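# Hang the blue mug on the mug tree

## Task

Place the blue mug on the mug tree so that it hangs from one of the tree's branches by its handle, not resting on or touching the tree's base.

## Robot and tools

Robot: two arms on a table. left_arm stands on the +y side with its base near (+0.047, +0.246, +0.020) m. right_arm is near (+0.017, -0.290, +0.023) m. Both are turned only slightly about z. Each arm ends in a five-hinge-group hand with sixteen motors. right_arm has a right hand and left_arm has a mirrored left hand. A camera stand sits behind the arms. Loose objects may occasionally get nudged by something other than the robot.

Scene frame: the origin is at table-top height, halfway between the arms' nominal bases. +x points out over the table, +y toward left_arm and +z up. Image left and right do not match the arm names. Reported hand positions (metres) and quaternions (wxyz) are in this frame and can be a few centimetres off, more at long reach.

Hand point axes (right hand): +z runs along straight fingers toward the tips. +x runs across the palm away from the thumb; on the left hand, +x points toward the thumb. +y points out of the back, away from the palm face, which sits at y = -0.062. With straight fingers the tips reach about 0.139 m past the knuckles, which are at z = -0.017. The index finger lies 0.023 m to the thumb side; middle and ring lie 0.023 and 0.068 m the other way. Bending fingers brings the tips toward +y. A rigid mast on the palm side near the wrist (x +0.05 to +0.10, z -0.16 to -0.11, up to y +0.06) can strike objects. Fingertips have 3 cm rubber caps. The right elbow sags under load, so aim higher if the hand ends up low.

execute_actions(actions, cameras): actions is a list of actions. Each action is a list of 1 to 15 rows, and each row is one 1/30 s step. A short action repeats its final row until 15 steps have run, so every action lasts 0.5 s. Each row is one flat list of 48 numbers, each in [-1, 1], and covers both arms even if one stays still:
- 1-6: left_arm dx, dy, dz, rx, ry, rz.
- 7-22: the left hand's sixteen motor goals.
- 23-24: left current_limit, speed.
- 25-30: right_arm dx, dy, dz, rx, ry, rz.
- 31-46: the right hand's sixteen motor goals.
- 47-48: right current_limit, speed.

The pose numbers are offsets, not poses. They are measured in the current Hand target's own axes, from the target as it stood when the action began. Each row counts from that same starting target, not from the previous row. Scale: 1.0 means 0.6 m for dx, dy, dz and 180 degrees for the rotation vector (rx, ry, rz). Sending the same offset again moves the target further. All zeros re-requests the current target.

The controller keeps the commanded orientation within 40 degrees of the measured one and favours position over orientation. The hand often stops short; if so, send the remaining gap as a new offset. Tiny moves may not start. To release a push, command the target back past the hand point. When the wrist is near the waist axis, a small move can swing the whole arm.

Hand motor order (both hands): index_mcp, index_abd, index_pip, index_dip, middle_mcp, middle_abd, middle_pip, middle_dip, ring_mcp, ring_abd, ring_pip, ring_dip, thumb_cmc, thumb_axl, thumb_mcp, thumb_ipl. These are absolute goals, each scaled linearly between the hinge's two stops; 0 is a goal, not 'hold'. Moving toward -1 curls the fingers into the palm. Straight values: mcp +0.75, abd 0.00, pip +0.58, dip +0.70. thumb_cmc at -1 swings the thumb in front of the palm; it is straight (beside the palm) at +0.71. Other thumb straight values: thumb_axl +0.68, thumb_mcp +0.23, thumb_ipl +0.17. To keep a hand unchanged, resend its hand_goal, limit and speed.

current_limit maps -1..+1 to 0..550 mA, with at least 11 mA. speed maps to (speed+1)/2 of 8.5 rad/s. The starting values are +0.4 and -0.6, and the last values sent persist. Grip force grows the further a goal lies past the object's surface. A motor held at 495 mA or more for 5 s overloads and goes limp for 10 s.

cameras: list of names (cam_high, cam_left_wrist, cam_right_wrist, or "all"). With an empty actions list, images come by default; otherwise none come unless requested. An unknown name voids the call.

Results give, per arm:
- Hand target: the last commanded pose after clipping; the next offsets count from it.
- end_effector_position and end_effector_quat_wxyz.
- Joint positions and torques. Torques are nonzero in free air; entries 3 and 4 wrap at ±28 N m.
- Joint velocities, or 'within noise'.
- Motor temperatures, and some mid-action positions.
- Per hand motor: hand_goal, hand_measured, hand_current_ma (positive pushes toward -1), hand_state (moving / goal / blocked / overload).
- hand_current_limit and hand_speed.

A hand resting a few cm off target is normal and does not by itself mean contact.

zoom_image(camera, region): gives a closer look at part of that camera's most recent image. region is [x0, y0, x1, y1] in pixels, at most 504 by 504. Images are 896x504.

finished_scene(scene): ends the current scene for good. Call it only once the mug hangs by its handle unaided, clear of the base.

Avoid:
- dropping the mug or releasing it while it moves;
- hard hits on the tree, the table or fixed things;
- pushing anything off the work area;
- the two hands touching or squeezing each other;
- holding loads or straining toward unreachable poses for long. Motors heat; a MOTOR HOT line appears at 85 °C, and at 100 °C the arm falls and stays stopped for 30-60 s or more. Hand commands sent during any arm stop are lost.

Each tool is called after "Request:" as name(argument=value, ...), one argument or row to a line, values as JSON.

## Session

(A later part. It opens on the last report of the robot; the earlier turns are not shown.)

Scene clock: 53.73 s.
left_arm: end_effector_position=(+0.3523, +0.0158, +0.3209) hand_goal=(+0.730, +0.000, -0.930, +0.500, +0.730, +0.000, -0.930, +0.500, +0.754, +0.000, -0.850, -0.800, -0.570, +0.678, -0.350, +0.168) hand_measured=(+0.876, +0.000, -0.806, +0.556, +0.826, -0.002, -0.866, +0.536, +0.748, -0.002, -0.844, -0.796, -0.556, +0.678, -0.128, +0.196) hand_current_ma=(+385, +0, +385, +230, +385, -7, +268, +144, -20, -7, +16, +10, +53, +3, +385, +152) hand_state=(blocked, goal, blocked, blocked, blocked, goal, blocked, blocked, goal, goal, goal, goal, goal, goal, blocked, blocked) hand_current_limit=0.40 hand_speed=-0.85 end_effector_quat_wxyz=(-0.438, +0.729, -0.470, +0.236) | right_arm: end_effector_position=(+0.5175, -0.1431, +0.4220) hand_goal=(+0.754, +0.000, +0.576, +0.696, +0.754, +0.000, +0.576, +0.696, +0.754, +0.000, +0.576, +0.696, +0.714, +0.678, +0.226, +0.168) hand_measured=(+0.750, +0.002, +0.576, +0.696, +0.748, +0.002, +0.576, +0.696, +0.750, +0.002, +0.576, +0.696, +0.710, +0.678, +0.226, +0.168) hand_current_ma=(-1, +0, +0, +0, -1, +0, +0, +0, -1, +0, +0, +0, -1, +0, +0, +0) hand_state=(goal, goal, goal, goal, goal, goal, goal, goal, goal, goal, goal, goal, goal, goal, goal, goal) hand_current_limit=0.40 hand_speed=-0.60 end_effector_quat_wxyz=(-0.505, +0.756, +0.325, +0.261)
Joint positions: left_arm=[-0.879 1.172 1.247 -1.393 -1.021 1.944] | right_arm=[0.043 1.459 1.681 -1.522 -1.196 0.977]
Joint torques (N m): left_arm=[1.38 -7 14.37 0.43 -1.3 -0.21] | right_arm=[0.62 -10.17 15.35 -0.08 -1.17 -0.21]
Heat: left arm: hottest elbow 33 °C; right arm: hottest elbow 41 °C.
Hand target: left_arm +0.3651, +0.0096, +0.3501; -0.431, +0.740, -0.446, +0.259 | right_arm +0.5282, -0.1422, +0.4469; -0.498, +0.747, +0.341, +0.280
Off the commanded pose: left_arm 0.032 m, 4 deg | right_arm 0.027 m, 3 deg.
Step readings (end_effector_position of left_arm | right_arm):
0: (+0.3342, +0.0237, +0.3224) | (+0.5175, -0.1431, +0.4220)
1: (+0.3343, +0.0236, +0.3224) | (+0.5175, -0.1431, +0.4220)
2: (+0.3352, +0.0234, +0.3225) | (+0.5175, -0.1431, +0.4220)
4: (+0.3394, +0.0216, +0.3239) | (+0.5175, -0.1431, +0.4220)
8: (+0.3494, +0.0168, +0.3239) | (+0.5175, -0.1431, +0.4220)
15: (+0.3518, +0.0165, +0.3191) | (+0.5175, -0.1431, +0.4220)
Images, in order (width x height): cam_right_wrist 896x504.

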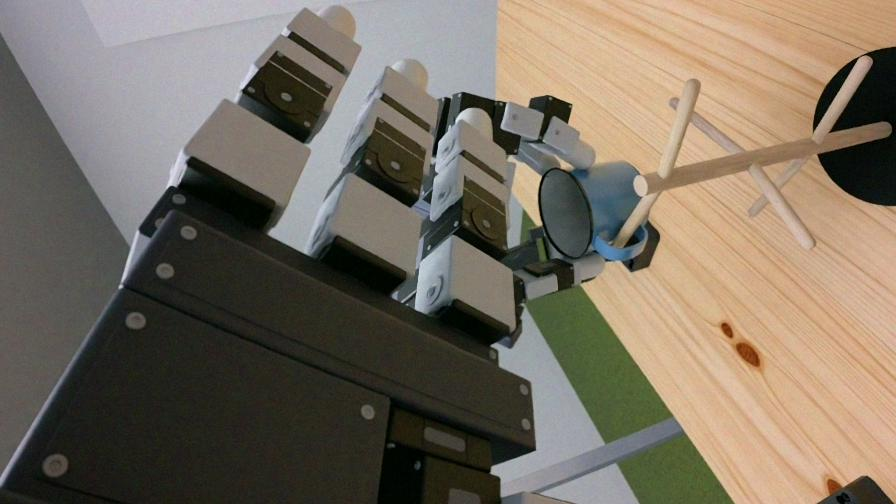

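Request:
execute_actions(
  actions=[
    [[-0.0047,0.0285,0.0103,0,0,0,0.73,0,-0.93,0.5,0.73,0,-0.93,0.5,0.754,0,-0.85,-0.8,-0.571,0.678,-0.35,0.168,0.4,-0.85,0,0,0,0,0,0,0.754,0,0.576,0.696,0.754,0,0.576,0.696,0.754,0,0.576,0.696,0.714,0.678,0.226,0.168,0.4,-0.6]],
  ],
  cameras=["cam_right_wrist"],
)

Request:
zoom_image(
  camera="cam_right_wrist",
  region=[520, 170, 680, 330],
)

Scene clock: 54.90 s.
left_arm: end_effector_position=(+0.3538, +0.0148, +0.3216) hand_goal=(+0.730, +0.000, -0.930, +0.500, +0.730, +0.000, -0.930, +0.500, +0.754, +0.000, -0.850, -0.800, -0.570, +0.678, -0.350, +0.168) hand_measured=(+0.876, +0.000, -0.806, +0.556, +0.826, -0.002, -0.866, +0.536, +0.748, -0.002, -0.844, -0.796, -0.556, +0.678, -0.128, +0.196) hand_current_ma=(+385, +0, +385, +230, +385, -7, +268, +144, -20, -7, +16, +10, +53, +3, +385, +152) hand_state=(blocked, goal, blocked, blocked, blocked, goal, blocked, blocked, goal, goal, goal, goal, goal, goal, blocked, blocked) hand_current_limit=0.40 hand_speed=-0.85 end_effector_quat_wxyz=(-0.437, +0.731, -0.465, +0.240) | right_arm: end_effector_position=(+0.5175, -0.1431, +0.4220) hand_goal=(+0.754, +0.000, +0.576, +0.696, +0.754, +0.000, +0.576, +0.696, +0.754, +0.000, +0.576, +0.696, +0.714, +0.678, +0.226, +0.168) hand_measured=(+0.750, +0.002, +0.576, +0.696, +0.748, +0.002, +0.576, +0.696, +0.750, +0.002, +0.576, +0.696, +0.710, +0.678, +0.226, +0.168) hand_current_ma=(-1, +0, +0, +0, -1, +0, +0, +0, -1, +0, +0, +0, -1, +0, +0, +0) hand_state=(goal, goal, goal, goal, goal, goal, goal, goal, goal, goal, goal, goal, goal, goal, goal, goal) hand_current_limit=0.40 hand_speed=-0.60 end_effector_quat_wxyz=(-0.505, +0.756, +0.325, +0.261)
Joint positions: left_arm=[-0.879 1.172 1.247 -1.389 -1.025 1.935] | right_arm=[0.043 1.459 1.681 -1.522 -1.196 0.977]
Joint torques (N m): left_arm=[0.79 -7.65 10.28 1.5 -1.25 -0.3] | right_arm=[0.44 -10.29 15.38 -0.09 -1.2 -0.21]
Heat: left arm: hottest elbow 33 °C; right arm: hottest elbow 42 °C.
Hand target: left_arm +0.3610, +0.0108, +0.3322; -0.431, +0.740, -0.446, +0.259 | right_arm +0.5282, -0.1422, +0.4469; -0.498, +0.747, +0.341, +0.280
Off the commanded pose: left_arm 0.013 m, 3 deg | right_arm 0.027 m, 3 deg.
Step readings (end_effector_position of left_arm | right_arm):
0: (+0.3523, +0.0158, +0.3209) | (+0.5175, -0.1431, +0.4220)
1: (+0.3523, +0.0158, +0.3209) | (+0.5175, -0.1431, +0.4220)
2: (+0.3524, +0.0158, +0.3209) | (+0.5175, -0.1431, +0.4220)
4: (+0.3527, +0.0156, +0.3210) | (+0.5175, -0.1431, +0.4220)
8: (+0.3535, +0.0149, +0.3214) | (+0.5175, -0.1431, +0.4220)
15: (+0.3538, +0.0148, +0.3216) | (+0.5175, -0.1431, +0.4220)
Images, in order (width x height): cam_right_wrist 896x504.

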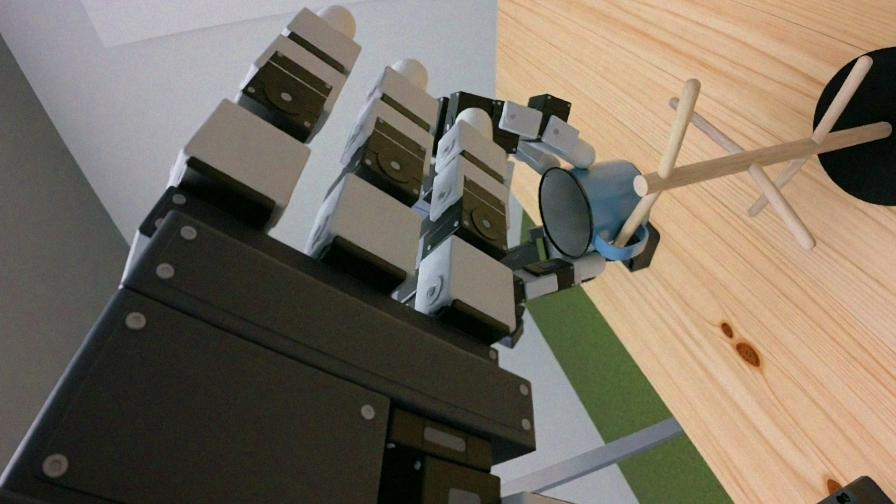

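Scaled by 3.150.

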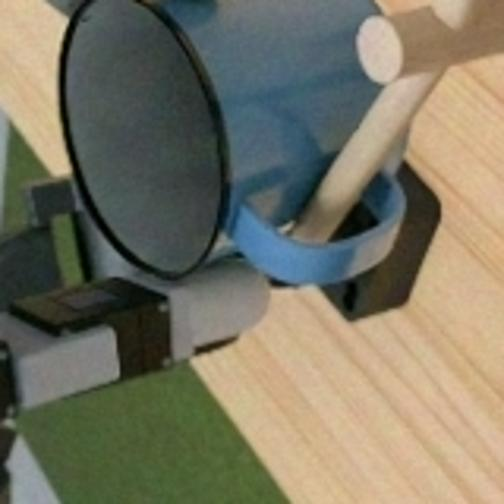

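Request:
execute_actions(
  actions=[
    [[-0.0015,0.0218,0.009,0,0,0,0.73,0,-0.93,0.5,0.73,0,-0.93,0.5,0.754,0,-0.85,-0.8,-0.571,0.678,-0.35,0.168,0.4,-0.85,0,0,0,0,0,0,0.754,0,0.576,0.696,0.754,0,0.576,0.696,0.754,0,0.576,0.696,0.714,0.678,0.226,0.168,0.4,-0.6]],
  ],
  cameras=["cam_right_wrist"],
)

Request:
zoom_image(
  camera="cam_right_wrist",
  region=[520, 170, 680, 330],
)

Scene clock: 55.77 s.
left_arm: end_effector_position=(+0.3566, +0.0123, +0.3185) hand_goal=(+0.730, +0.000, -0.930, +0.500, +0.730, +0.000, -0.930, +0.500, +0.754, +0.000, -0.850, -0.800, -0.570, +0.678, -0.350, +0.168) hand_measured=(+0.876, +0.000, -0.806, +0.556, +0.826, -0.002, -0.866, +0.536, +0.748, -0.002, -0.844, -0.796, -0.558, +0.678, -0.126, +0.196) hand_current_ma=(+385, +0, +385, +230, +385, -7, +268, +142, -20, -7, +16, +10, +45, +2, +385, +154) hand_state=(blocked, goal, blocked, blocked, blocked, goal, blocked, blocked, goal, goal, goal, goal, goal, goal, blocked, blocked) hand_current_limit=0.40 hand_speed=-0.85 end_effector_quat_wxyz=(-0.437, +0.733, -0.459, +0.247) | right_arm: end_effector_position=(+0.5175, -0.1431, +0.4220) hand_goal=(+0.754, +0.000, +0.576, +0.696, +0.754, +0.000, +0.576, +0.696, +0.754, +0.000, +0.576, +0.696, +0.714, +0.678, +0.226, +0.168) hand_measured=(+0.750, +0.002, +0.576, +0.696, +0.748, +0.002, +0.576, +0.696, +0.750, +0.002, +0.576, +0.696, +0.710, +0.678, +0.226, +0.168) hand_current_ma=(-1, +0, +0, +0, -1, +0, +0, +0, -1, +0, +0, +0, -1, +0, +0, +0) hand_state=(goal, goal, goal, goal, goal, goal, goal, goal, goal, goal, goal, goal, goal, goal, goal, goal) hand_current_limit=0.40 hand_speed=-0.60 end_effector_quat_wxyz=(-0.505, +0.756, +0.325, +0.261)
Joint positions: left_arm=[-0.879 1.171 1.236 -1.364 -1.029 1.929] | right_arm=[0.043 1.459 1.681 -1.522 -1.196 0.977]
Joint torques (N m): left_arm=[0.5 -7.71 8.13 1.68 -1.1 -0.33] | right_arm=[0.44 -10.34 15.39 -0.08 -1.19 -0.22]
Heat: left arm: hottest elbow 33 °C; right arm: hottest elbow 42 °C.
Hand target: left_arm +0.3590, +0.0107, +0.3182; -0.431, +0.740, -0.446, +0.259 | right_arm +0.5282, -0.1422, +0.4469; -0.498, +0.747, +0.341, +0.280
Off the commanded pose: left_arm 0.003 m, 2 deg | right_arm 0.027 m, 3 deg.
Step readings (end_effector_position of left_arm | right_arm):
0: (+0.3538, +0.0148, +0.3216) | (+0.5175, -0.1431, +0.4220)
1: (+0.3539, +0.0147, +0.3216) | (+0.5175, -0.1431, +0.4220)
2: (+0.3542, +0.0144, +0.3217) | (+0.5175, -0.1431, +0.4220)
4: (+0.3553, +0.0133, +0.3220) | (+0.5175, -0.1431, +0.4220)
8: (+0.3564, +0.0124, +0.3194) | (+0.5175, -0.1431, +0.4220)
15: (+0.3566, +0.0123, +0.3185) | (+0.5175, -0.1431, +0.4220)
Images, in order (width x height): cam_right_wrist 896x504.

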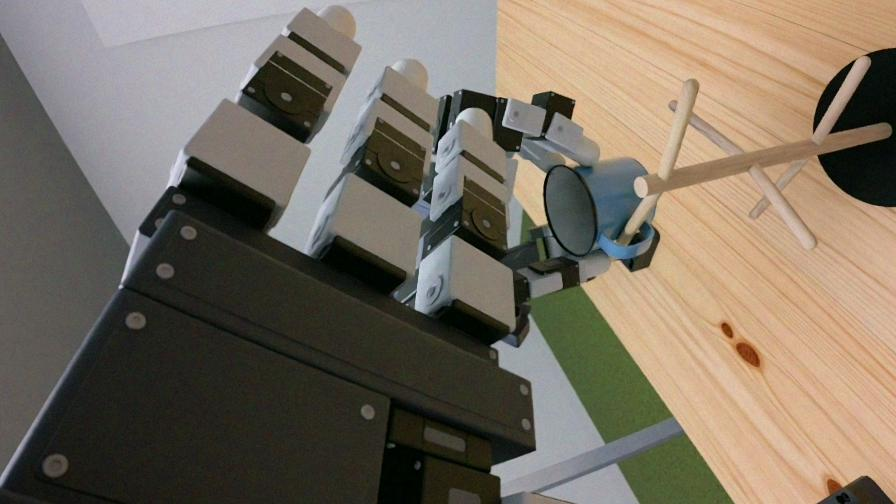

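Scaled by 3.150.

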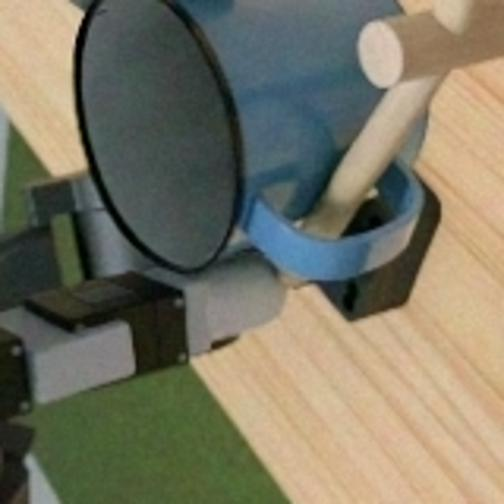

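Request:
execute_actions(
  actions=[
    [[-0.0025,0.0155,0.0055,0,0,0,0.73,0,-0.93,0.5,0.73,0,-0.93,0.5,0.754,0,-0.85,-0.8,-0.571,0.678,-0.35,0.168,0.4,-0.85,0,0,0,0,0,0,0.754,0,0.576,0.696,0.754,0,0.576,0.696,0.754,0,0.576,0.696,0.714,0.678,0.226,0.168,0.4,-0.6]],
  ],
  cameras=["cam_right_wrist"],
)

Request:
zoom_image(
  camera="cam_right_wrist",
  region=[520, 170, 680, 330],
)

Scene clock: 56.57 s.
left_arm: end_effector_position=(+0.3553, +0.0143, +0.3081) hand_goal=(+0.730, +0.000, -0.930, +0.500, +0.730, +0.000, -0.930, +0.500, +0.754, +0.000, -0.850, -0.800, -0.570, +0.678, -0.350, +0.168) hand_measured=(+0.874, +0.000, -0.806, +0.554, +0.826, -0.002, -0.866, +0.536, +0.748, -0.002, -0.844, -0.796, -0.560, +0.678, -0.124, +0.198) hand_current_ma=(+385, +0, +385, +219, +385, -7, +268, +142, -20, -7, +16, +10, +34, +1, +385, +154) hand_state=(blocked, goal, blocked, blocked, blocked, goal, blocked, blocked, goal, goal, goal, goal, goal, goal, blocked, blocked) hand_current_limit=0.40 hand_speed=-0.85 end_effector_quat_wxyz=(-0.436, +0.735, -0.456, +0.248) | right_arm: end_effector_position=(+0.5175, -0.1431, +0.4220) hand_goal=(+0.754, +0.000, +0.576, +0.696, +0.754, +0.000, +0.576, +0.696, +0.754, +0.000, +0.576, +0.696, +0.714, +0.678, +0.226, +0.168) hand_measured=(+0.750, +0.002, +0.576, +0.696, +0.748, +0.002, +0.576, +0.696, +0.750, +0.002, +0.576, +0.696, +0.710, +0.678, +0.226, +0.168) hand_current_ma=(-1, +0, +0, +0, -1, +0, +0, +0, -1, +0, +0, +0, -1, +0, +0, +0) hand_state=(goal, goal, goal, goal, goal, goal, goal, goal, goal, goal, goal, goal, goal, goal, goal, goal) hand_current_limit=0.40 hand_speed=-0.60 end_effector_quat_wxyz=(-0.505, +0.756, +0.325, +0.261)
Joint positions: left_arm=[-0.879 1.164 1.203 -1.343 -1.03 1.917] | right_arm=[0.043 1.459 1.681 -1.522 -1.196 0.977]
Joint torques (N m): left_arm=[0.15 -7.36 8.43 1.54 -1.1 -0.29] | right_arm=[0.62 -10.4 15.42 -0.06 -1.18 -0.21]
Heat: left arm: hottest elbow 33 °C; right arm: hottest elbow 42 °C.
Hand target: left_arm +0.3568, +0.0112, +0.3084; -0.431, +0.740, -0.446, +0.259 | right_arm +0.5282, -0.1422, +0.4469; -0.498, +0.747, +0.341, +0.280
Off the commanded pose: left_arm 0.003 m, 2 deg | right_arm 0.027 m, 3 deg.
Step readings (end_effector_position of left_arm | right_arm):
0: (+0.3566, +0.0123, +0.3185) | (+0.5175, -0.1431, +0.4220)
1: (+0.3566, +0.0123, +0.3181) | (+0.5175, -0.1431, +0.4220)
2: (+0.3566, +0.0125, +0.3176) | (+0.5175, -0.1431, +0.4220)
4: (+0.3564, +0.0130, +0.3159) | (+0.5175, -0.1431, +0.4220)
8: (+0.3555, +0.0140, +0.3106) | (+0.5175, -0.1431, +0.4220)
15: (+0.3553, +0.0143, +0.3081) | (+0.5175, -0.1431, +0.4220)
Images, in order (width x height): cam_right_wrist 896x504.

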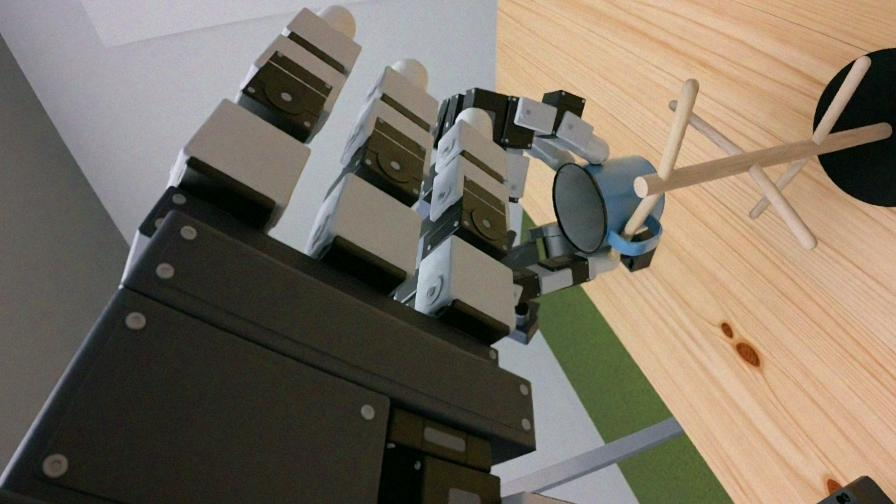

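Scaled by 3.150.

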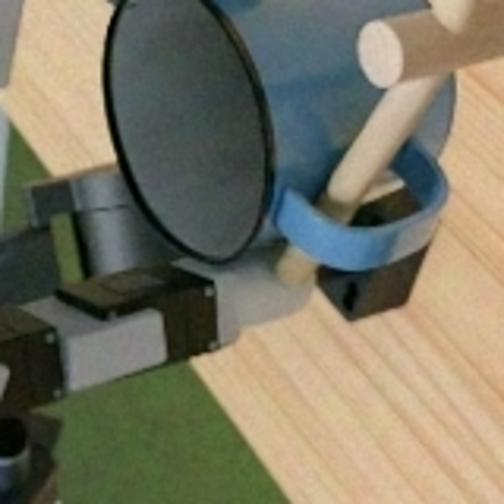

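Request:
execute_actions(
  actions=[
    [[0,0.0087,0.0049,0,0,0,0.73,0,-0.93,0.5,0.73,0,-0.93,0.5,0.754,0,-0.85,-0.8,-0.571,0.678,-0.35,0.168,0.4,-0.85,0,0,0,0,0,0,0.754,0,0.576,0.696,0.754,0,0.576,0.696,0.754,0,0.576,0.696,0.714,0.678,0.226,0.168,0.4,-0.6]],
  ],
  cameras=["cam_right_wrist"],
)

Request:
zoom_image(
  camera="cam_right_wrist",
  region=[520, 170, 680, 330],
)

Scene clock: 57.43 s.
left_arm: end_effector_position=(+0.3553, +0.0143, +0.3027) hand_goal=(+0.730, +0.000, -0.930, +0.500, +0.730, +0.000, -0.930, +0.500, +0.754, +0.000, -0.850, -0.800, -0.570, +0.678, -0.350, +0.168) hand_measured=(+0.874, +0.000, -0.806, +0.554, +0.826, -0.002, -0.866, +0.536, +0.748, -0.002, -0.844, -0.796, -0.560, +0.678, -0.124, +0.198) hand_current_ma=(+385, +0, +385, +219, +385, -7, +268, +142, -20, -7, +16, +10, +32, +0, +385, +154) hand_state=(blocked, goal, blocked, blocked, blocked, goal, blocked, blocked, goal, goal, goal, goal, goal, goal, blocked, blocked) hand_current_limit=0.40 hand_speed=-0.85 end_effector_quat_wxyz=(-0.437, +0.735, -0.456, +0.248) | right_arm: end_effector_position=(+0.5175, -0.1431, +0.4220) hand_goal=(+0.754, +0.000, +0.576, +0.696, +0.754, +0.000, +0.576, +0.696, +0.754, +0.000, +0.576, +0.696, +0.714, +0.678, +0.226, +0.168) hand_measured=(+0.750, +0.002, +0.576, +0.696, +0.748, +0.002, +0.576, +0.696, +0.750, +0.002, +0.576, +0.696, +0.710, +0.678, +0.226, +0.168) hand_current_ma=(-1, +0, +0, +0, -1, +0, +0, +0, -1, +0, +0, +0, -1, +0, +0, +0) hand_state=(goal, goal, goal, goal, goal, goal, goal, goal, goal, goal, goal, goal, goal, goal, goal, goal) hand_current_limit=0.40 hand_speed=-0.60 end_effector_quat_wxyz=(-0.505, +0.756, +0.325, +0.261)
Joint positions: left_arm=[-0.879 1.164 1.189 -1.33 -1.031 1.917] | right_arm=[0.043 1.459 1.681 -1.522 -1.196 0.977]
Joint torques (N m): left_arm=[0.09 -7.65 8.28 1.59 -1.08 -0.3] | right_arm=[0.44 -10.17 15.42 -0.12 -1.19 -0.22]
Heat: left arm: hottest elbow 33 °C; right arm: hottest elbow 42 °C.
Hand target: left_arm +0.3568, +0.0112, +0.3024; -0.431, +0.740, -0.446, +0.258 | right_arm +0.5282, -0.1422, +0.4469; -0.498, +0.747, +0.341, +0.280
Off the commanded pose: left_arm 0.003 m, 2 deg | right_arm 0.027 m, 3 deg.
Step readings (end_effector_position of left_arm | right_arm):
0: (+0.3553, +0.0143, +0.3081) | (+0.5175, -0.1431, +0.4220)
1: (+0.3553, +0.0143, +0.3081) | (+0.5175, -0.1431, +0.4220)
2: (+0.3554, +0.0141, +0.3079) | (+0.5175, -0.1431, +0.4220)
4: (+0.3555, +0.0140, +0.3066) | (+0.5175, -0.1431, +0.4220)
8: (+0.3553, +0.0143, +0.3035) | (+0.5175, -0.1431, +0.4220)
15: (+0.3553, +0.0143, +0.3027) | (+0.5175, -0.1431, +0.4220)
Images, in order (width x height): cam_right_wrist 896x504.

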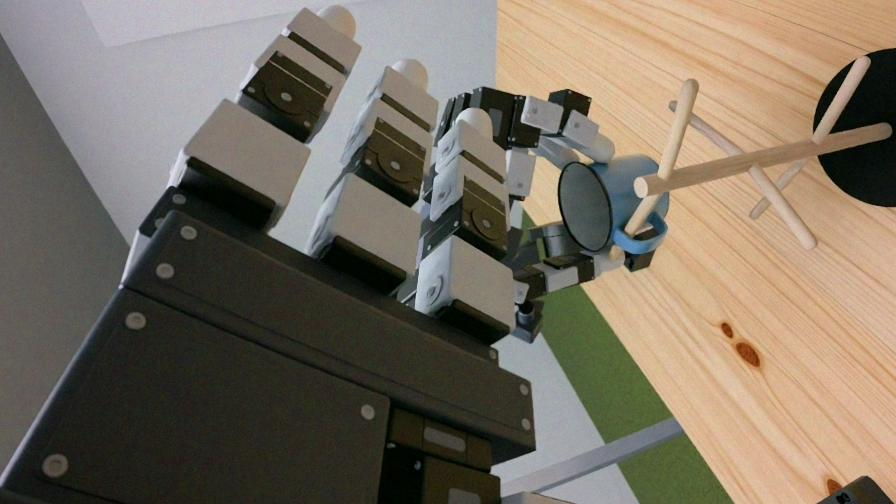

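Scaled by 3.150.

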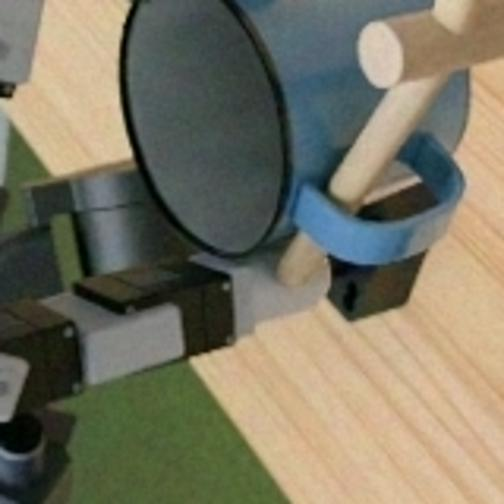

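Request:
execute_actions(
  actions=[
    [[0,0.0087,0.0049,0,0,0,0.73,0,-0.93,0.5,0.73,0,-0.93,0.5,0.754,0,-0.85,-0.8,-0.571,0.678,-0.35,0.168,0.4,-0.85,0,0,0,0,0,0,0.754,0,0.576,0.696,0.754,0,0.576,0.696,0.754,0,0.576,0.696,0.714,0.678,0.226,0.168,0.4,-0.6]],
  ],
  cameras=["cam_right_wrist"],
)

Request:
zoom_image(
  camera="cam_right_wrist",
  region=[520, 170, 680, 330],
)

Scene clock: 58.27 s.
left_arm: end_effector_position=(+0.3558, +0.0139, +0.2990) hand_goal=(+0.730, +0.000, -0.930, +0.500, +0.730, +0.000, -0.930, +0.500, +0.754, +0.000, -0.850, -0.800, -0.570, +0.678, -0.350, +0.168) hand_measured=(+0.874, +0.000, -0.806, +0.548, +0.826, -0.002, -0.866, +0.536, +0.748, -0.002, -0.844, -0.796, -0.566, +0.676, -0.124, +0.198) hand_current_ma=(+385, +0, +385, +191, +385, -7, +268, +142, -20, -7, +16, +10, +13, -5, +385, +154) hand_state=(blocked, goal, blocked, blocked, blocked, goal, blocked, blocked, goal, goal, goal, goal, goal, goal, blocked, blocked) hand_current_limit=0.40 hand_speed=-0.85 end_effector_quat_wxyz=(-0.436, +0.736, -0.454, +0.250) | right_arm: end_effector_position=(+0.5175, -0.1431, +0.4220) hand_goal=(+0.754, +0.000, +0.576, +0.696, +0.754, +0.000, +0.576, +0.696, +0.754, +0.000, +0.576, +0.696, +0.714, +0.678, +0.226, +0.168) hand_measured=(+0.750, +0.002, +0.576, +0.696, +0.748, +0.002, +0.576, +0.696, +0.750, +0.002, +0.576, +0.696, +0.710, +0.678, +0.226, +0.168) hand_current_ma=(-1, +0, +0, +0, -1, +0, +0, +0, -1, +0, +0, +0, -1, +0, +0, +0) hand_state=(goal, goal, goal, goal, goal, goal, goal, goal, goal, goal, goal, goal, goal, goal, goal, goal) hand_current_limit=0.40 hand_speed=-0.60 end_effector_quat_wxyz=(-0.505, +0.756, +0.325, +0.261)
Joint positions: left_arm=[-0.879 1.162 1.176 -1.314 -1.032 1.916] | right_arm=[0.043 1.459 1.681 -1.522 -1.196 0.977]
Joint torques (N m): left_arm=[0.09 -7.47 8.02 1.61 -1.05 -0.29] | right_arm=[0.5 -10.29 15.41 -0.06 -1.19 -0.22]
Heat: left arm: hottest elbow 33 °C; right arm: hottest elbow 42 °C.
Hand target: left_arm +0.3567, +0.0112, +0.2965; -0.431, +0.740, -0.446, +0.259 | right_arm +0.5282, -0.1422, +0.4469; -0.498, +0.747, +0.341, +0.280
Off the commanded pose: left_arm 0.004 m, 1 deg | right_arm 0.027 m, 3 deg.
Step readings (end_effector_position of left_arm | right_arm):
0: (+0.3553, +0.0143, +0.3027) | (+0.5175, -0.1431, +0.4220)
1: (+0.3554, +0.0142, +0.3028) | (+0.5175, -0.1431, +0.4220)
2: (+0.3554, +0.0142, +0.3025) | (+0.5175, -0.1431, +0.4220)
4: (+0.3555, +0.0141, +0.3010) | (+0.5175, -0.1431, +0.4220)
8: (+0.3558, +0.0138, +0.2990) | (+0.5175, -0.1431, +0.4220)
15: (+0.3559, +0.0138, +0.2989) | (+0.5175, -0.1431, +0.4220)
Images, in order (width x height): cam_right_wrist 896x504.

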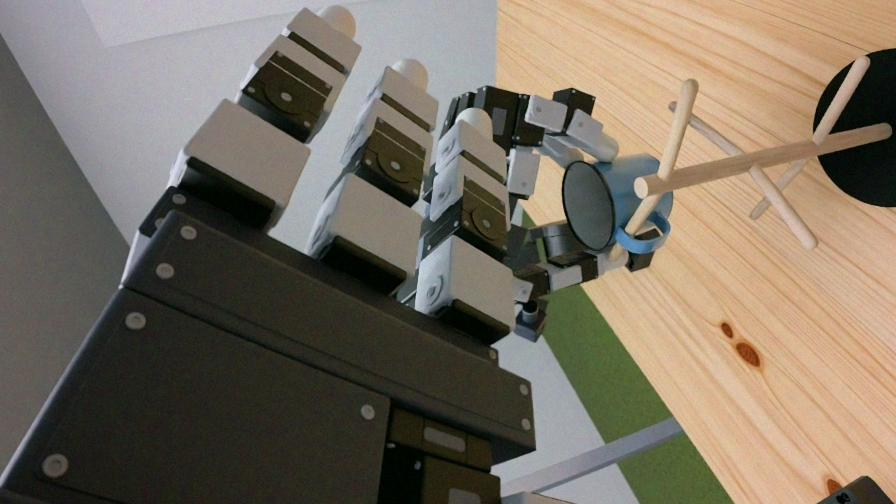

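Scaled by 3.150.

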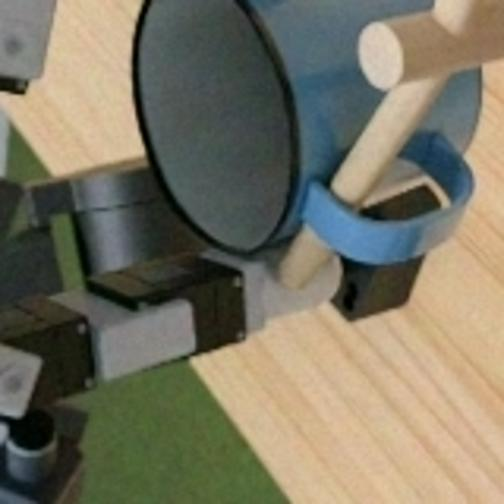

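Request:
execute_actions(
  actions=[
    [[0,-0.0022,-0.0012,0,0,0,0.73,0,-0.93,0.5,0.73,0,-0.93,0.5,0.754,0,-0.85,-0.8,-0.571,0.678,-0.35,0.168,0.4,-0.85,0,0,-0.15,0,0,0,0.754,0,0.576,0.696,0.754,0,0.576,0.696,0.754,0,0.576,0.696,0.714,0.678,0.226,0.168,0.4,-0.6]],
  ],
  cameras=["cam_high","cam_right_wrist"],
)

Scene clock: 59.73 s.
left_arm: end_effector_position=(+0.3558, +0.0139, +0.2990) hand_goal=(+0.730, +0.000, -0.930, +0.500, +0.730, +0.000, -0.930, +0.500, +0.754, +0.000, -0.850, -0.800, -0.570, +0.678, -0.350, +0.168) hand_measured=(+0.874, +0.000, -0.806, +0.548, +0.826, -0.002, -0.866, +0.536, +0.748, -0.002, -0.844, -0.796, -0.566, +0.676, -0.124, +0.198) hand_current_ma=(+385, +0, +385, +191, +385, -7, +268, +142, -20, -7, +16, +10, +13, -5, +385, +154) hand_state=(blocked, goal, blocked, blocked, blocked, goal, blocked, blocked, goal, goal, goal, goal, goal, goal, blocked, blocked) hand_current_limit=0.40 hand_speed=-0.85 end_effector_quat_wxyz=(-0.436, +0.736, -0.454, +0.250) | right_arm: end_effector_position=(+0.5168, -0.2285, +0.4474) hand_goal=(+0.754, +0.000, +0.576, +0.696, +0.754, +0.000, +0.576, +0.696, +0.754, +0.000, +0.576, +0.696, +0.714, +0.678, +0.226, +0.168) hand_measured=(+0.750, +0.002, +0.576, +0.696, +0.748, +0.002, +0.576, +0.696, +0.750, +0.002, +0.576, +0.696, +0.710, +0.678, +0.226, +0.168) hand_current_ma=(-1, +0, +0, +0, -1, +0, +0, +0, -1, +0, +0, +0, -1, +0, +0, +0) hand_state=(goal, goal, goal, goal, goal, goal, goal, goal, goal, goal, goal, goal, goal, goal, goal, goal) hand_current_limit=0.40 hand_speed=-0.60 end_effector_quat_wxyz=(-0.484, +0.769, +0.283, +0.306)
Joint positions: left_arm=[-0.879 1.162 1.176 -1.314 -1.032 1.916] | right_arm=[-0.139 1.449 1.736 -1.686 -1.214 0.836]
Joint torques (N m): left_arm=[0.15 -7.41 8.31 1.44 -1.05 -0.28] | right_arm=[0.91 -10.87 14.83 -0.17 -1.19 -0.27]
Heat: left arm: hottest elbow 33 °C; right arm: hottest elbow 43 °C.
Hand target: left_arm +0.3568, +0.0112, +0.2980; -0.431, +0.740, -0.446, +0.259 | right_arm +0.5210, -0.2262, +0.4780; -0.498, +0.747, +0.341, +0.280
Off the commanded pose: left_arm 0.003 m, 2 deg | right_arm 0.031 m, 8 deg.
joint sent to its limit (right arm) — joint 4 (wrist pitch), lower limit. The joint targets are off in orientation, not in position.
Step readings (end_effector_position of left_arm | right_arm):
0: (+0.3558, +0.0139, +0.2990) | (+0.5175, -0.1431, +0.4220)
1: (+0.3558, +0.0139, +0.2990) | (+0.5173, -0.1431, +0.4222)
2: (+0.3558, +0.0139, +0.2990) | (+0.5159, -0.1457, +0.4230)
4: (+0.3558, +0.0139, +0.2990) | (+0.5112, -0.1571, +0.4247)
8: (+0.3558, +0.0139, +0.2990) | (+0.5133, -0.2027, +0.4344)
15: (+0.3558, +0.0139, +0.2990) | (+0.5164, -0.2293, +0.4467)
Images, in order (width x height): cam_high 896x504, cam_right_wrist 896x504.

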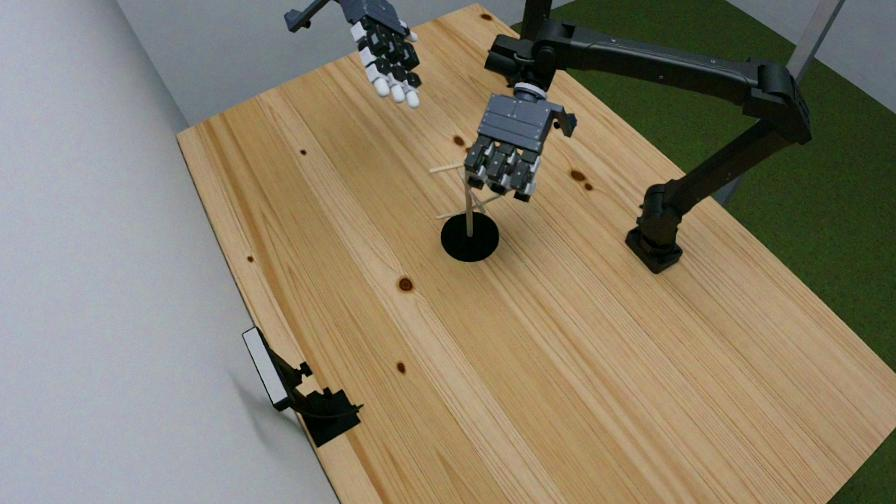

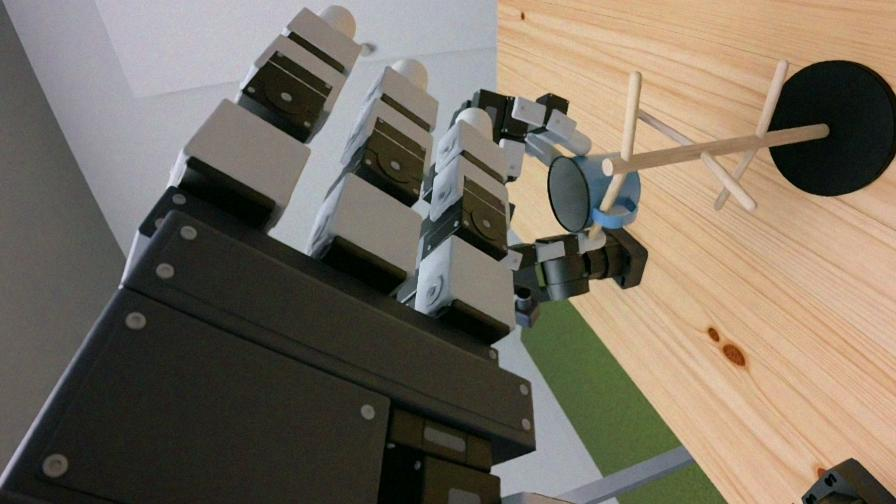

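Request:
execute_actions(
  actions=[
    [[0,0,0,0,0,0,0.80,0,-0.88,0.5,0.80,0,-0.88,0.5,0.754,0,-0.85,-0.8,-0.571,0.678,-0.18,0.168,0.4,-0.92,0,0,0,0,0,0,0.754,0,0.576,0.696,0.754,0,0.576,0.696,0.754,0,0.576,0.696,0.714,0.678,0.226,0.168,0.4,-0.6]],
  ],
  cameras=["cam_right_wrist"],
)

Request:
zoom_image(
  camera="cam_right_wrist",
  region=[520, 130, 680, 290],
)

Scene clock: 60.57 s.
left_arm: end_effector_position=(+0.3560, +0.0139, +0.2991) hand_goal=(+0.800, +0.000, -0.880, +0.500, +0.800, +0.000, -0.880, +0.500, +0.754, +0.000, -0.850, -0.800, -0.570, +0.678, -0.180, +0.168) hand_measured=(+0.874, +0.000, -0.806, +0.546, +0.826, -0.002, -0.854, +0.532, +0.748, -0.002, -0.844, -0.796, -0.568, +0.676, -0.122, +0.198) hand_current_ma=(+336, +0, +317, +183, +102, -7, +99, +122, -20, -7, +16, +10, +5, -6, +322, +154) hand_state=(blocked, goal, blocked, blocked, blocked, goal, blocked, blocked, goal, goal, goal, goal, goal, goal, blocked, blocked) hand_current_limit=0.40 hand_speed=-0.92 end_effector_quat_wxyz=(-0.436, +0.736, -0.453, +0.251) | right_arm: end_effector_position=(+0.5168, -0.2285, +0.4474) hand_goal=(+0.754, +0.000, +0.576, +0.696, +0.754, +0.000, +0.576, +0.696, +0.754, +0.000, +0.576, +0.696, +0.714, +0.678, +0.226, +0.168) hand_measured=(+0.750, +0.002, +0.576, +0.696, +0.748, +0.002, +0.576, +0.696, +0.750, +0.002, +0.576, +0.696, +0.710, +0.678, +0.226, +0.168) hand_current_ma=(-1, +0, +0, +0, -1, +0, +0, +0, -1, +0, +0, +0, -1, +0, +0, +0) hand_state=(goal, goal, goal, goal, goal, goal, goal, goal, goal, goal, goal, goal, goal, goal, goal, goal) hand_current_limit=0.40 hand_speed=-0.60 end_effector_quat_wxyz=(-0.484, +0.769, +0.284, +0.307)
Joint positions: left_arm=[-0.879 1.162 1.176 -1.314 -1.032 1.915] | right_arm=[-0.139 1.449 1.736 -1.686 -1.214 0.835]
Joint torques (N m): left_arm=[0.21 -7.36 8.36 1.46 -1.02 -0.25] | right_arm=[0.85 -10.93 14.9 -0.18 -1.18 -0.23]
Heat: left arm: hottest elbow 33 °C; right arm: hottest elbow 43 °C.
Hand target: left_arm +0.3568, +0.0112, +0.2981; -0.431, +0.740, -0.446, +0.259 | right_arm +0.5210, -0.2262, +0.4780; -0.498, +0.747, +0.341, +0.280
Off the commanded pose: left_arm 0.003 m, 1 deg | right_arm 0.031 m, 8 deg.
joint sent to its limit (right arm) — joint 4 (wrist pitch), lower limit. The joint targets are off in orientation, not in position.
Step readings (end_effector_position of left_arm | right_arm):
0: (+0.3558, +0.0139, +0.2990) | (+0.5168, -0.2285, +0.4474)
1: (+0.3558, +0.0139, +0.2990) | (+0.5168, -0.2285, +0.4474)
2: (+0.3559, +0.0139, +0.2991) | (+0.5168, -0.2285, +0.4474)
4: (+0.3559, +0.0140, +0.2991) | (+0.5168, -0.2285, +0.4474)
8: (+0.3560, +0.0139, +0.2991) | (+0.5168, -0.2285, +0.4474)
15: (+0.3560, +0.0139, +0.2991) | (+0.5168, -0.2285, +0.4474)
Images, in order (width x height): cam_right_wrist 896x504.

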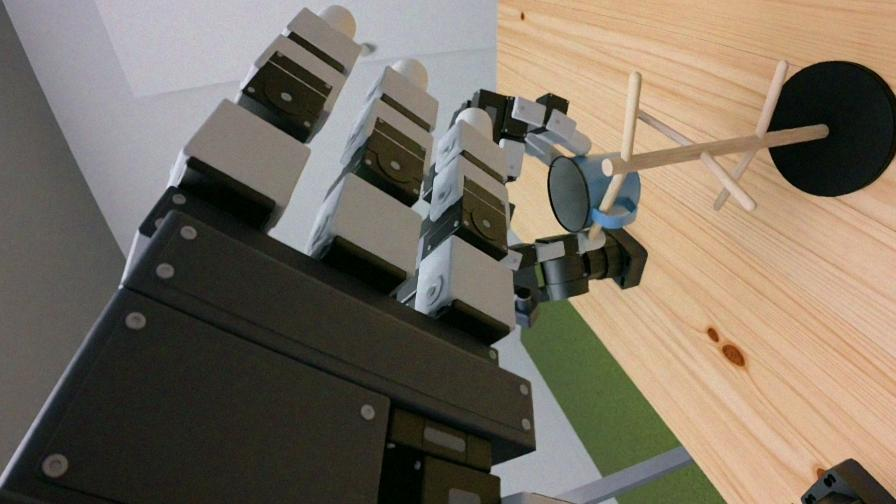

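Scaled by 3.150.

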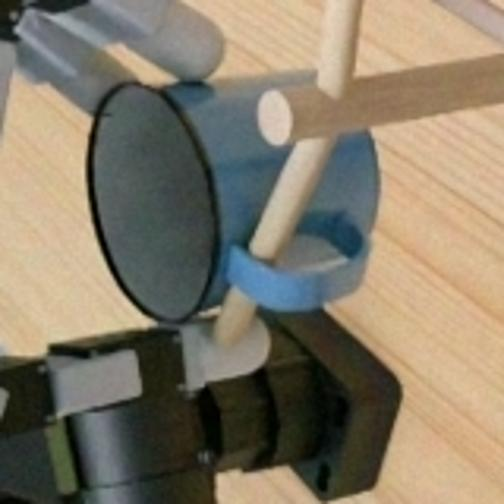

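Request:
execute_actions(
  actions=[
    [[0,0,0,0,0,0,0.84,0,-0.85,0.52,0.84,0,-0.85,0.52,0.754,0,-0.85,-0.8,-0.571,0.678,-0.11,0.168,0.4,-0.92,0,0,0,0,0,0,0.754,0,0.576,0.696,0.754,0,0.576,0.696,0.754,0,0.576,0.696,0.714,0.678,0.226,0.168,0.4,-0.6]],
  ],
  cameras=["cam_right_wrist"],
)

Request:
zoom_image(
  camera="cam_right_wrist",
  region=[520, 130, 680, 290],
)

Scene clock: 61.40 s.
left_arm: end_effector_position=(+0.3562, +0.0135, +0.2992) hand_goal=(+0.840, +0.000, -0.850, +0.520, +0.840, +0.000, -0.850, +0.520, +0.754, +0.000, -0.850, -0.800, -0.570, +0.678, -0.110, +0.168) hand_measured=(+0.874, +0.000, -0.800, +0.546, +0.832, -0.002, -0.844, +0.526, +0.748, -0.002, -0.844, -0.796, -0.572, +0.676, -0.102, +0.178) hand_current_ma=(+145, +0, +198, +99, -31, -4, +21, +20, -20, -7, +16, +10, -9, -9, +32, +50) hand_state=(blocked, goal, blocked, blocked, goal, goal, goal, goal, goal, goal, goal, goal, goal, goal, goal, goal) hand_current_limit=0.40 hand_speed=-0.92 end_effector_quat_wxyz=(-0.435, +0.737, -0.452, +0.251) | right_arm: end_effector_position=(+0.5168, -0.2285, +0.4474) hand_goal=(+0.754, +0.000, +0.576, +0.696, +0.754, +0.000, +0.576, +0.696, +0.754, +0.000, +0.576, +0.696, +0.714, +0.678, +0.226, +0.168) hand_measured=(+0.750, +0.002, +0.576, +0.696, +0.748, +0.002, +0.576, +0.696, +0.750, +0.002, +0.576, +0.696, +0.710, +0.678, +0.226, +0.168) hand_current_ma=(-1, +0, +0, +0, -1, +0, +0, +0, -1, +0, +0, +0, -1, +0, +0, +0) hand_state=(goal, goal, goal, goal, goal, goal, goal, goal, goal, goal, goal, goal, goal, goal, goal, goal) hand_current_limit=0.40 hand_speed=-0.60 end_effector_quat_wxyz=(-0.484, +0.769, +0.284, +0.307)
Joint positions: left_arm=[-0.879 1.162 1.176 -1.313 -1.032 1.912] | right_arm=[-0.139 1.449 1.736 -1.686 -1.214 0.835]
Joint torques (N m): left_arm=[0.15 -7.36 8.34 1.43 -1.03 -0.24] | right_arm=[0.97 -10.99 14.86 -0.2 -1.17 -0.23]
Heat: left arm: hottest elbow 33 °C; right arm: hottest elbow 43 °C.
Hand target: left_arm +0.3568, +0.0112, +0.2980; -0.431, +0.741, -0.446, +0.259 | right_arm +0.5210, -0.2262, +0.4780; -0.498, +0.747, +0.341, +0.280
Off the commanded pose: left_arm 0.003 m, 1 deg | right_arm 0.031 m, 8 deg.
joint sent to its limit (right arm) — joint 4 (wrist pitch), lower limit. The joint targets are off in orientation, not in position.
Step readings (end_effector_position of left_arm | right_arm):
0: (+0.3560, +0.0139, +0.2991) | (+0.5168, -0.2285, +0.4474)
1: (+0.3560, +0.0139, +0.2991) | (+0.5168, -0.2285, +0.4474)
2: (+0.3560, +0.0138, +0.2991) | (+0.5168, -0.2285, +0.4474)
4: (+0.3560, +0.0137, +0.2991) | (+0.5168, -0.2285, +0.4474)
8: (+0.3561, +0.0136, +0.2992) | (+0.5168, -0.2285, +0.4474)
15: (+0.3562, +0.0135, +0.2992) | (+0.5168, -0.2285, +0.4474)
Images, in order (width x height): cam_right_wrist 896x504.

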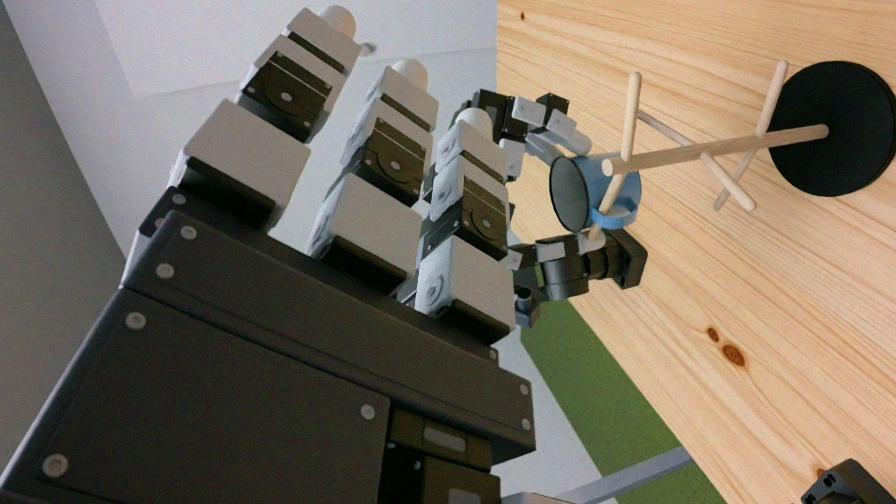

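Scaled by 3.150.

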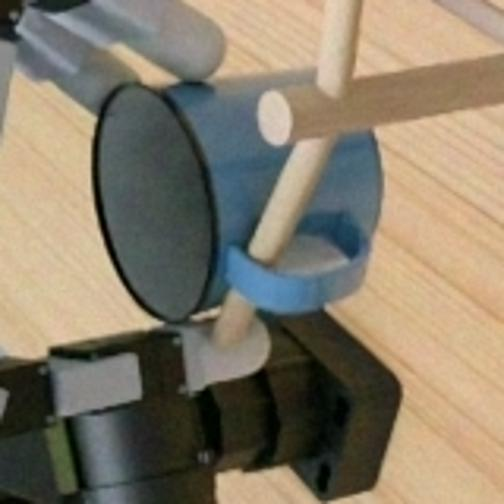

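Request:
execute_actions(
  actions=[
    [[0,0,0,0,0,0,0.88,0,-0.80,0.54,0.88,0,-0.80,0.54,0.754,0,-0.85,-0.8,-0.571,0.678,-0.02,0.168,0.4,-0.92,0,0,0,0,0,0,0.754,0,0.576,0.696,0.754,0,0.576,0.696,0.754,0,0.576,0.696,0.714,0.678,0.226,0.168,0.4,-0.6]],
  ],
  cameras=["cam_right_wrist"],
)

Request:
zoom_image(
  camera="cam_right_wrist",
  region=[520, 130, 680, 290],
)

Scene clock: 62.27 s.
left_arm: end_effector_position=(+0.3570, +0.0123, +0.2995) hand_goal=(+0.880, +0.000, -0.800, +0.540, +0.880, +0.000, -0.800, +0.540, +0.754, +0.000, -0.850, -0.800, -0.570, +0.678, -0.020, +0.168) hand_measured=(+0.874, +0.000, -0.802, +0.542, +0.864, -0.002, -0.802, +0.538, +0.748, -0.002, -0.844, -0.796, -0.572, +0.676, -0.022, +0.170) hand_current_ma=(-18, +0, -4, +5, -58, -4, -5, -6, -20, -7, +16, +10, -5, -7, -11, +8) hand_state=(goal, goal, goal, goal, goal, goal, goal, goal, goal, goal, goal, goal, goal, goal, goal, goal) hand_current_limit=0.40 hand_speed=-0.92 end_effector_quat_wxyz=(-0.434, +0.738, -0.449, +0.254) | right_arm: end_effector_position=(+0.5168, -0.2285, +0.4474) hand_goal=(+0.754, +0.000, +0.576, +0.696, +0.754, +0.000, +0.576, +0.696, +0.754, +0.000, +0.576, +0.696, +0.714, +0.678, +0.226, +0.168) hand_measured=(+0.750, +0.002, +0.576, +0.696, +0.748, +0.002, +0.576, +0.696, +0.750, +0.002, +0.576, +0.696, +0.710, +0.678, +0.226, +0.168) hand_current_ma=(-1, +0, +0, +0, -1, +0, +0, +0, -1, +0, +0, +0, -1, +0, +0, +0) hand_state=(goal, goal, goal, goal, goal, goal, goal, goal, goal, goal, goal, goal, goal, goal, goal, goal) hand_current_limit=0.40 hand_speed=-0.60 end_effector_quat_wxyz=(-0.484, +0.769, +0.284, +0.307)
Joint positions: left_arm=[-0.879 1.162 1.176 -1.308 -1.032 1.907] | right_arm=[-0.139 1.449 1.736 -1.686 -1.214 0.835]
Joint torques (N m): left_arm=[0.15 -7.24 8.35 1.22 -1.06 -0.2] | right_arm=[1.03 -10.93 14.87 -0.23 -1.17 -0.23]
Heat: left arm: hottest elbow 33 °C; right arm: hottest elbow 43 °C.
Hand target: left_arm +0.3568, +0.0112, +0.2980; -0.431, +0.740, -0.446, +0.259 | right_arm +0.5210, -0.2262, +0.4780; -0.498, +0.747, +0.341, +0.280
Off the commanded pose: left_arm 0.002 m, 1 deg | right_arm 0.031 m, 8 deg.
joint sent to its limit (right arm) — joint 4 (wrist pitch), lower limit. The joint targets are off in orientation, not in position.
Step readings (end_effector_position of left_arm | right_arm):
0: (+0.3562, +0.0135, +0.2992) | (+0.5168, -0.2285, +0.4474)
1: (+0.3562, +0.0135, +0.2992) | (+0.5168, -0.2285, +0.4474)
2: (+0.3562, +0.0135, +0.2992) | (+0.5168, -0.2285, +0.4474)
4: (+0.3564, +0.0132, +0.2993) | (+0.5168, -0.2285, +0.4474)
8: (+0.3567, +0.0128, +0.2994) | (+0.5168, -0.2285, +0.4474)
15: (+0.3568, +0.0127, +0.2994) | (+0.5168, -0.2285, +0.4474)
Images, in order (width x height): cam_right_wrist 896x504.

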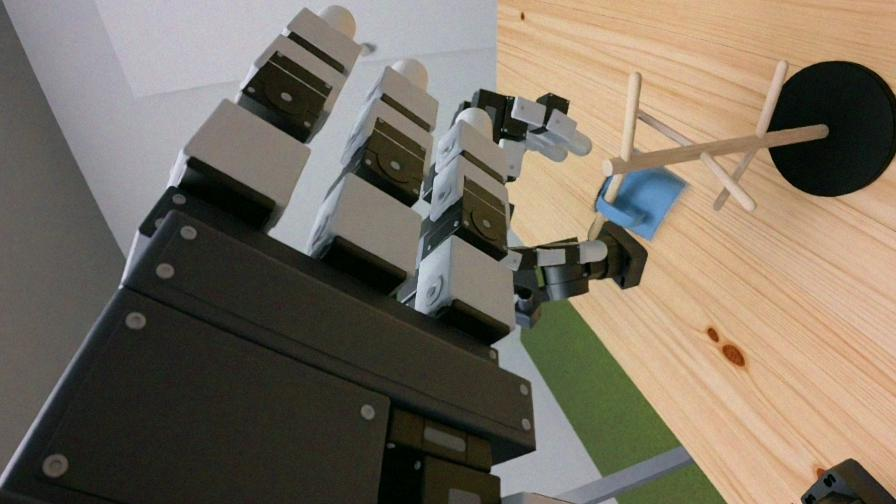

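Scaled by 3.150.

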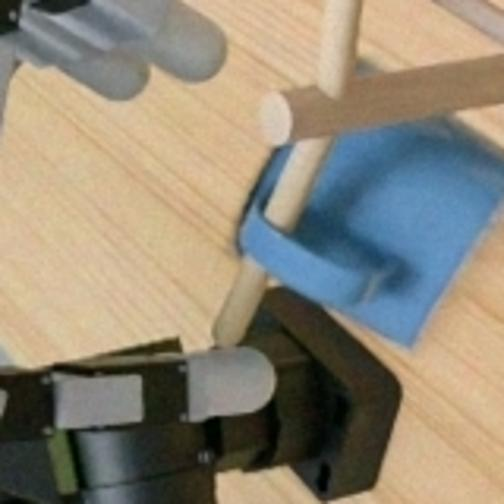

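Request:
execute_actions(
  actions=[
    [[-0.0075,-0.0652,-0.0368,0,0,0,0.88,0,-0.80,0.54,0.88,0,-0.80,0.54,0.754,0,-0.85,-0.8,-0.571,0.678,-0.02,0.168,0.4,-0.8,0,0,0,0,0,0,0.754,0,0.576,0.696,0.754,0,0.576,0.696,0.754,0,0.576,0.696,0.714,0.678,0.226,0.168,0.4,-0.6]],
  ],
  cameras=["cam_right_wrist","cam_left_wrist"],
)

Request:
zoom_image(
  camera="cam_right_wrist",
  region=[520, 100, 720, 290],
)

Scene clock: 63.40 s.
left_arm: end_effector_position=(+0.3486, +0.0226, +0.3173) hand_goal=(+0.880, +0.000, -0.800, +0.540, +0.880, +0.000, -0.800, +0.540, +0.754, +0.000, -0.850, -0.800, -0.570, +0.678, -0.020, +0.168) hand_measured=(+0.874, +0.000, -0.802, +0.542, +0.864, -0.002, -0.802, +0.538, +0.748, -0.002, -0.844, -0.796, -0.572, +0.676, -0.022, +0.170) hand_current_ma=(-18, +0, -4, +5, -58, -4, -4, -6, -20, -7, +16, +10, -4, -7, -11, +8) hand_state=(goal, goal, goal, goal, goal, goal, goal, goal, goal, goal, goal, goal, goal, goal, goal, goal) hand_current_limit=0.40 hand_speed=-0.80 end_effector_quat_wxyz=(-0.439, +0.735, -0.459, +0.239) | right_arm: end_effector_position=(+0.5168, -0.2285, +0.4474) hand_goal=(+0.754, +0.000, +0.576, +0.696, +0.754, +0.000, +0.576, +0.696, +0.754, +0.000, +0.576, +0.696, +0.714, +0.678, +0.226, +0.168) hand_measured=(+0.750, +0.002, +0.576, +0.696, +0.748, +0.002, +0.576, +0.696, +0.750, +0.002, +0.576, +0.696, +0.710, +0.678, +0.226, +0.168) hand_current_ma=(-1, +0, +0, +0, -1, +0, +0, +0, -1, +0, +0, +0, -1, +0, +0, +0) hand_state=(goal, goal, goal, goal, goal, goal, goal, goal, goal, goal, goal, goal, goal, goal, goal, goal) hand_current_limit=0.40 hand_speed=-0.60 end_effector_quat_wxyz=(-0.484, +0.769, +0.284, +0.307)
Joint positions: left_arm=[-0.879 1.152 1.221 -1.401 -1.029 1.908] | right_arm=[-0.139 1.449 1.736 -1.686 -1.214 0.835]
Joint torques (N m): left_arm=[0.38 -7.06 13.53 0.4 -1.12 -0.13] | right_arm=[0.97 -10.87 14.83 -0.18 -1.17 -0.22]
Heat: left arm: hottest elbow 33 °C; right arm: hottest elbow 44 °C.
Hand target: left_arm +0.3548, +0.0152, +0.3429; -0.431, +0.740, -0.446, +0.259 | right_arm +0.5210, -0.2262, +0.4780; -0.498, +0.747, +0.341, +0.280
Off the commanded pose: left_arm 0.027 m, 3 deg | right_arm 0.031 m, 8 deg.
joint sent to its limit (right arm) — joint 4 (wrist pitch), lower limit. The joint targets are off in orientation, not in position.
Step readings (end_effector_position of left_arm | right_arm):
0: (+0.3570, +0.0123, +0.2995) | (+0.5168, -0.2285, +0.4474)
1: (+0.3570, +0.0123, +0.2995) | (+0.5168, -0.2285, +0.4474)
2: (+0.3565, +0.0129, +0.2993) | (+0.5168, -0.2285, +0.4474)
4: (+0.3531, +0.0171, +0.2982) | (+0.5168, -0.2285, +0.4474)
8: (+0.3489, +0.0222, +0.3029) | (+0.5168, -0.2285, +0.4474)
15: (+0.3491, +0.0219, +0.3169) | (+0.5168, -0.2285, +0.4474)
Images, in order (width x height): cam_left_wrist 896x504, cam_right_wrist 896x504.

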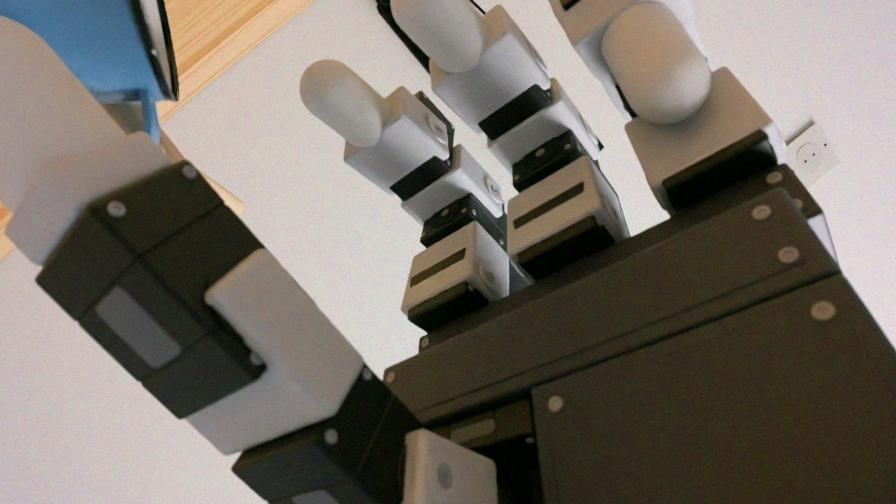

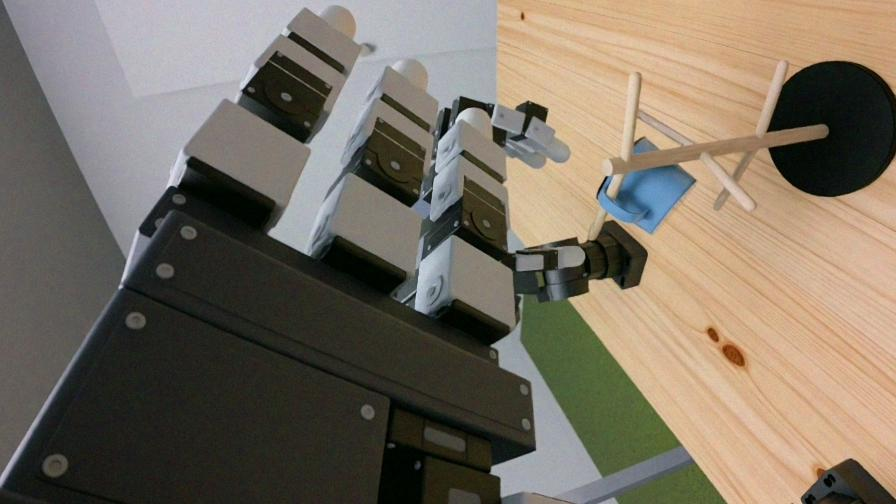

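Scaled by 2.520.

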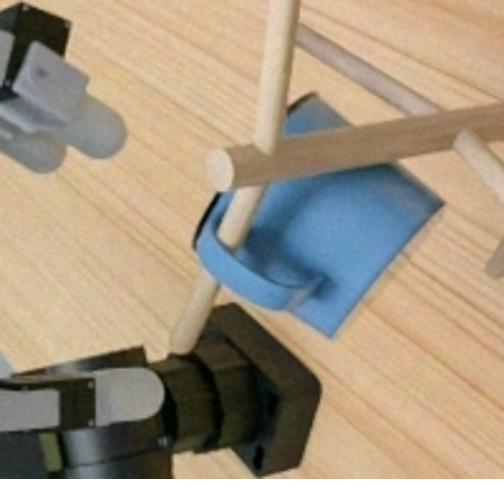

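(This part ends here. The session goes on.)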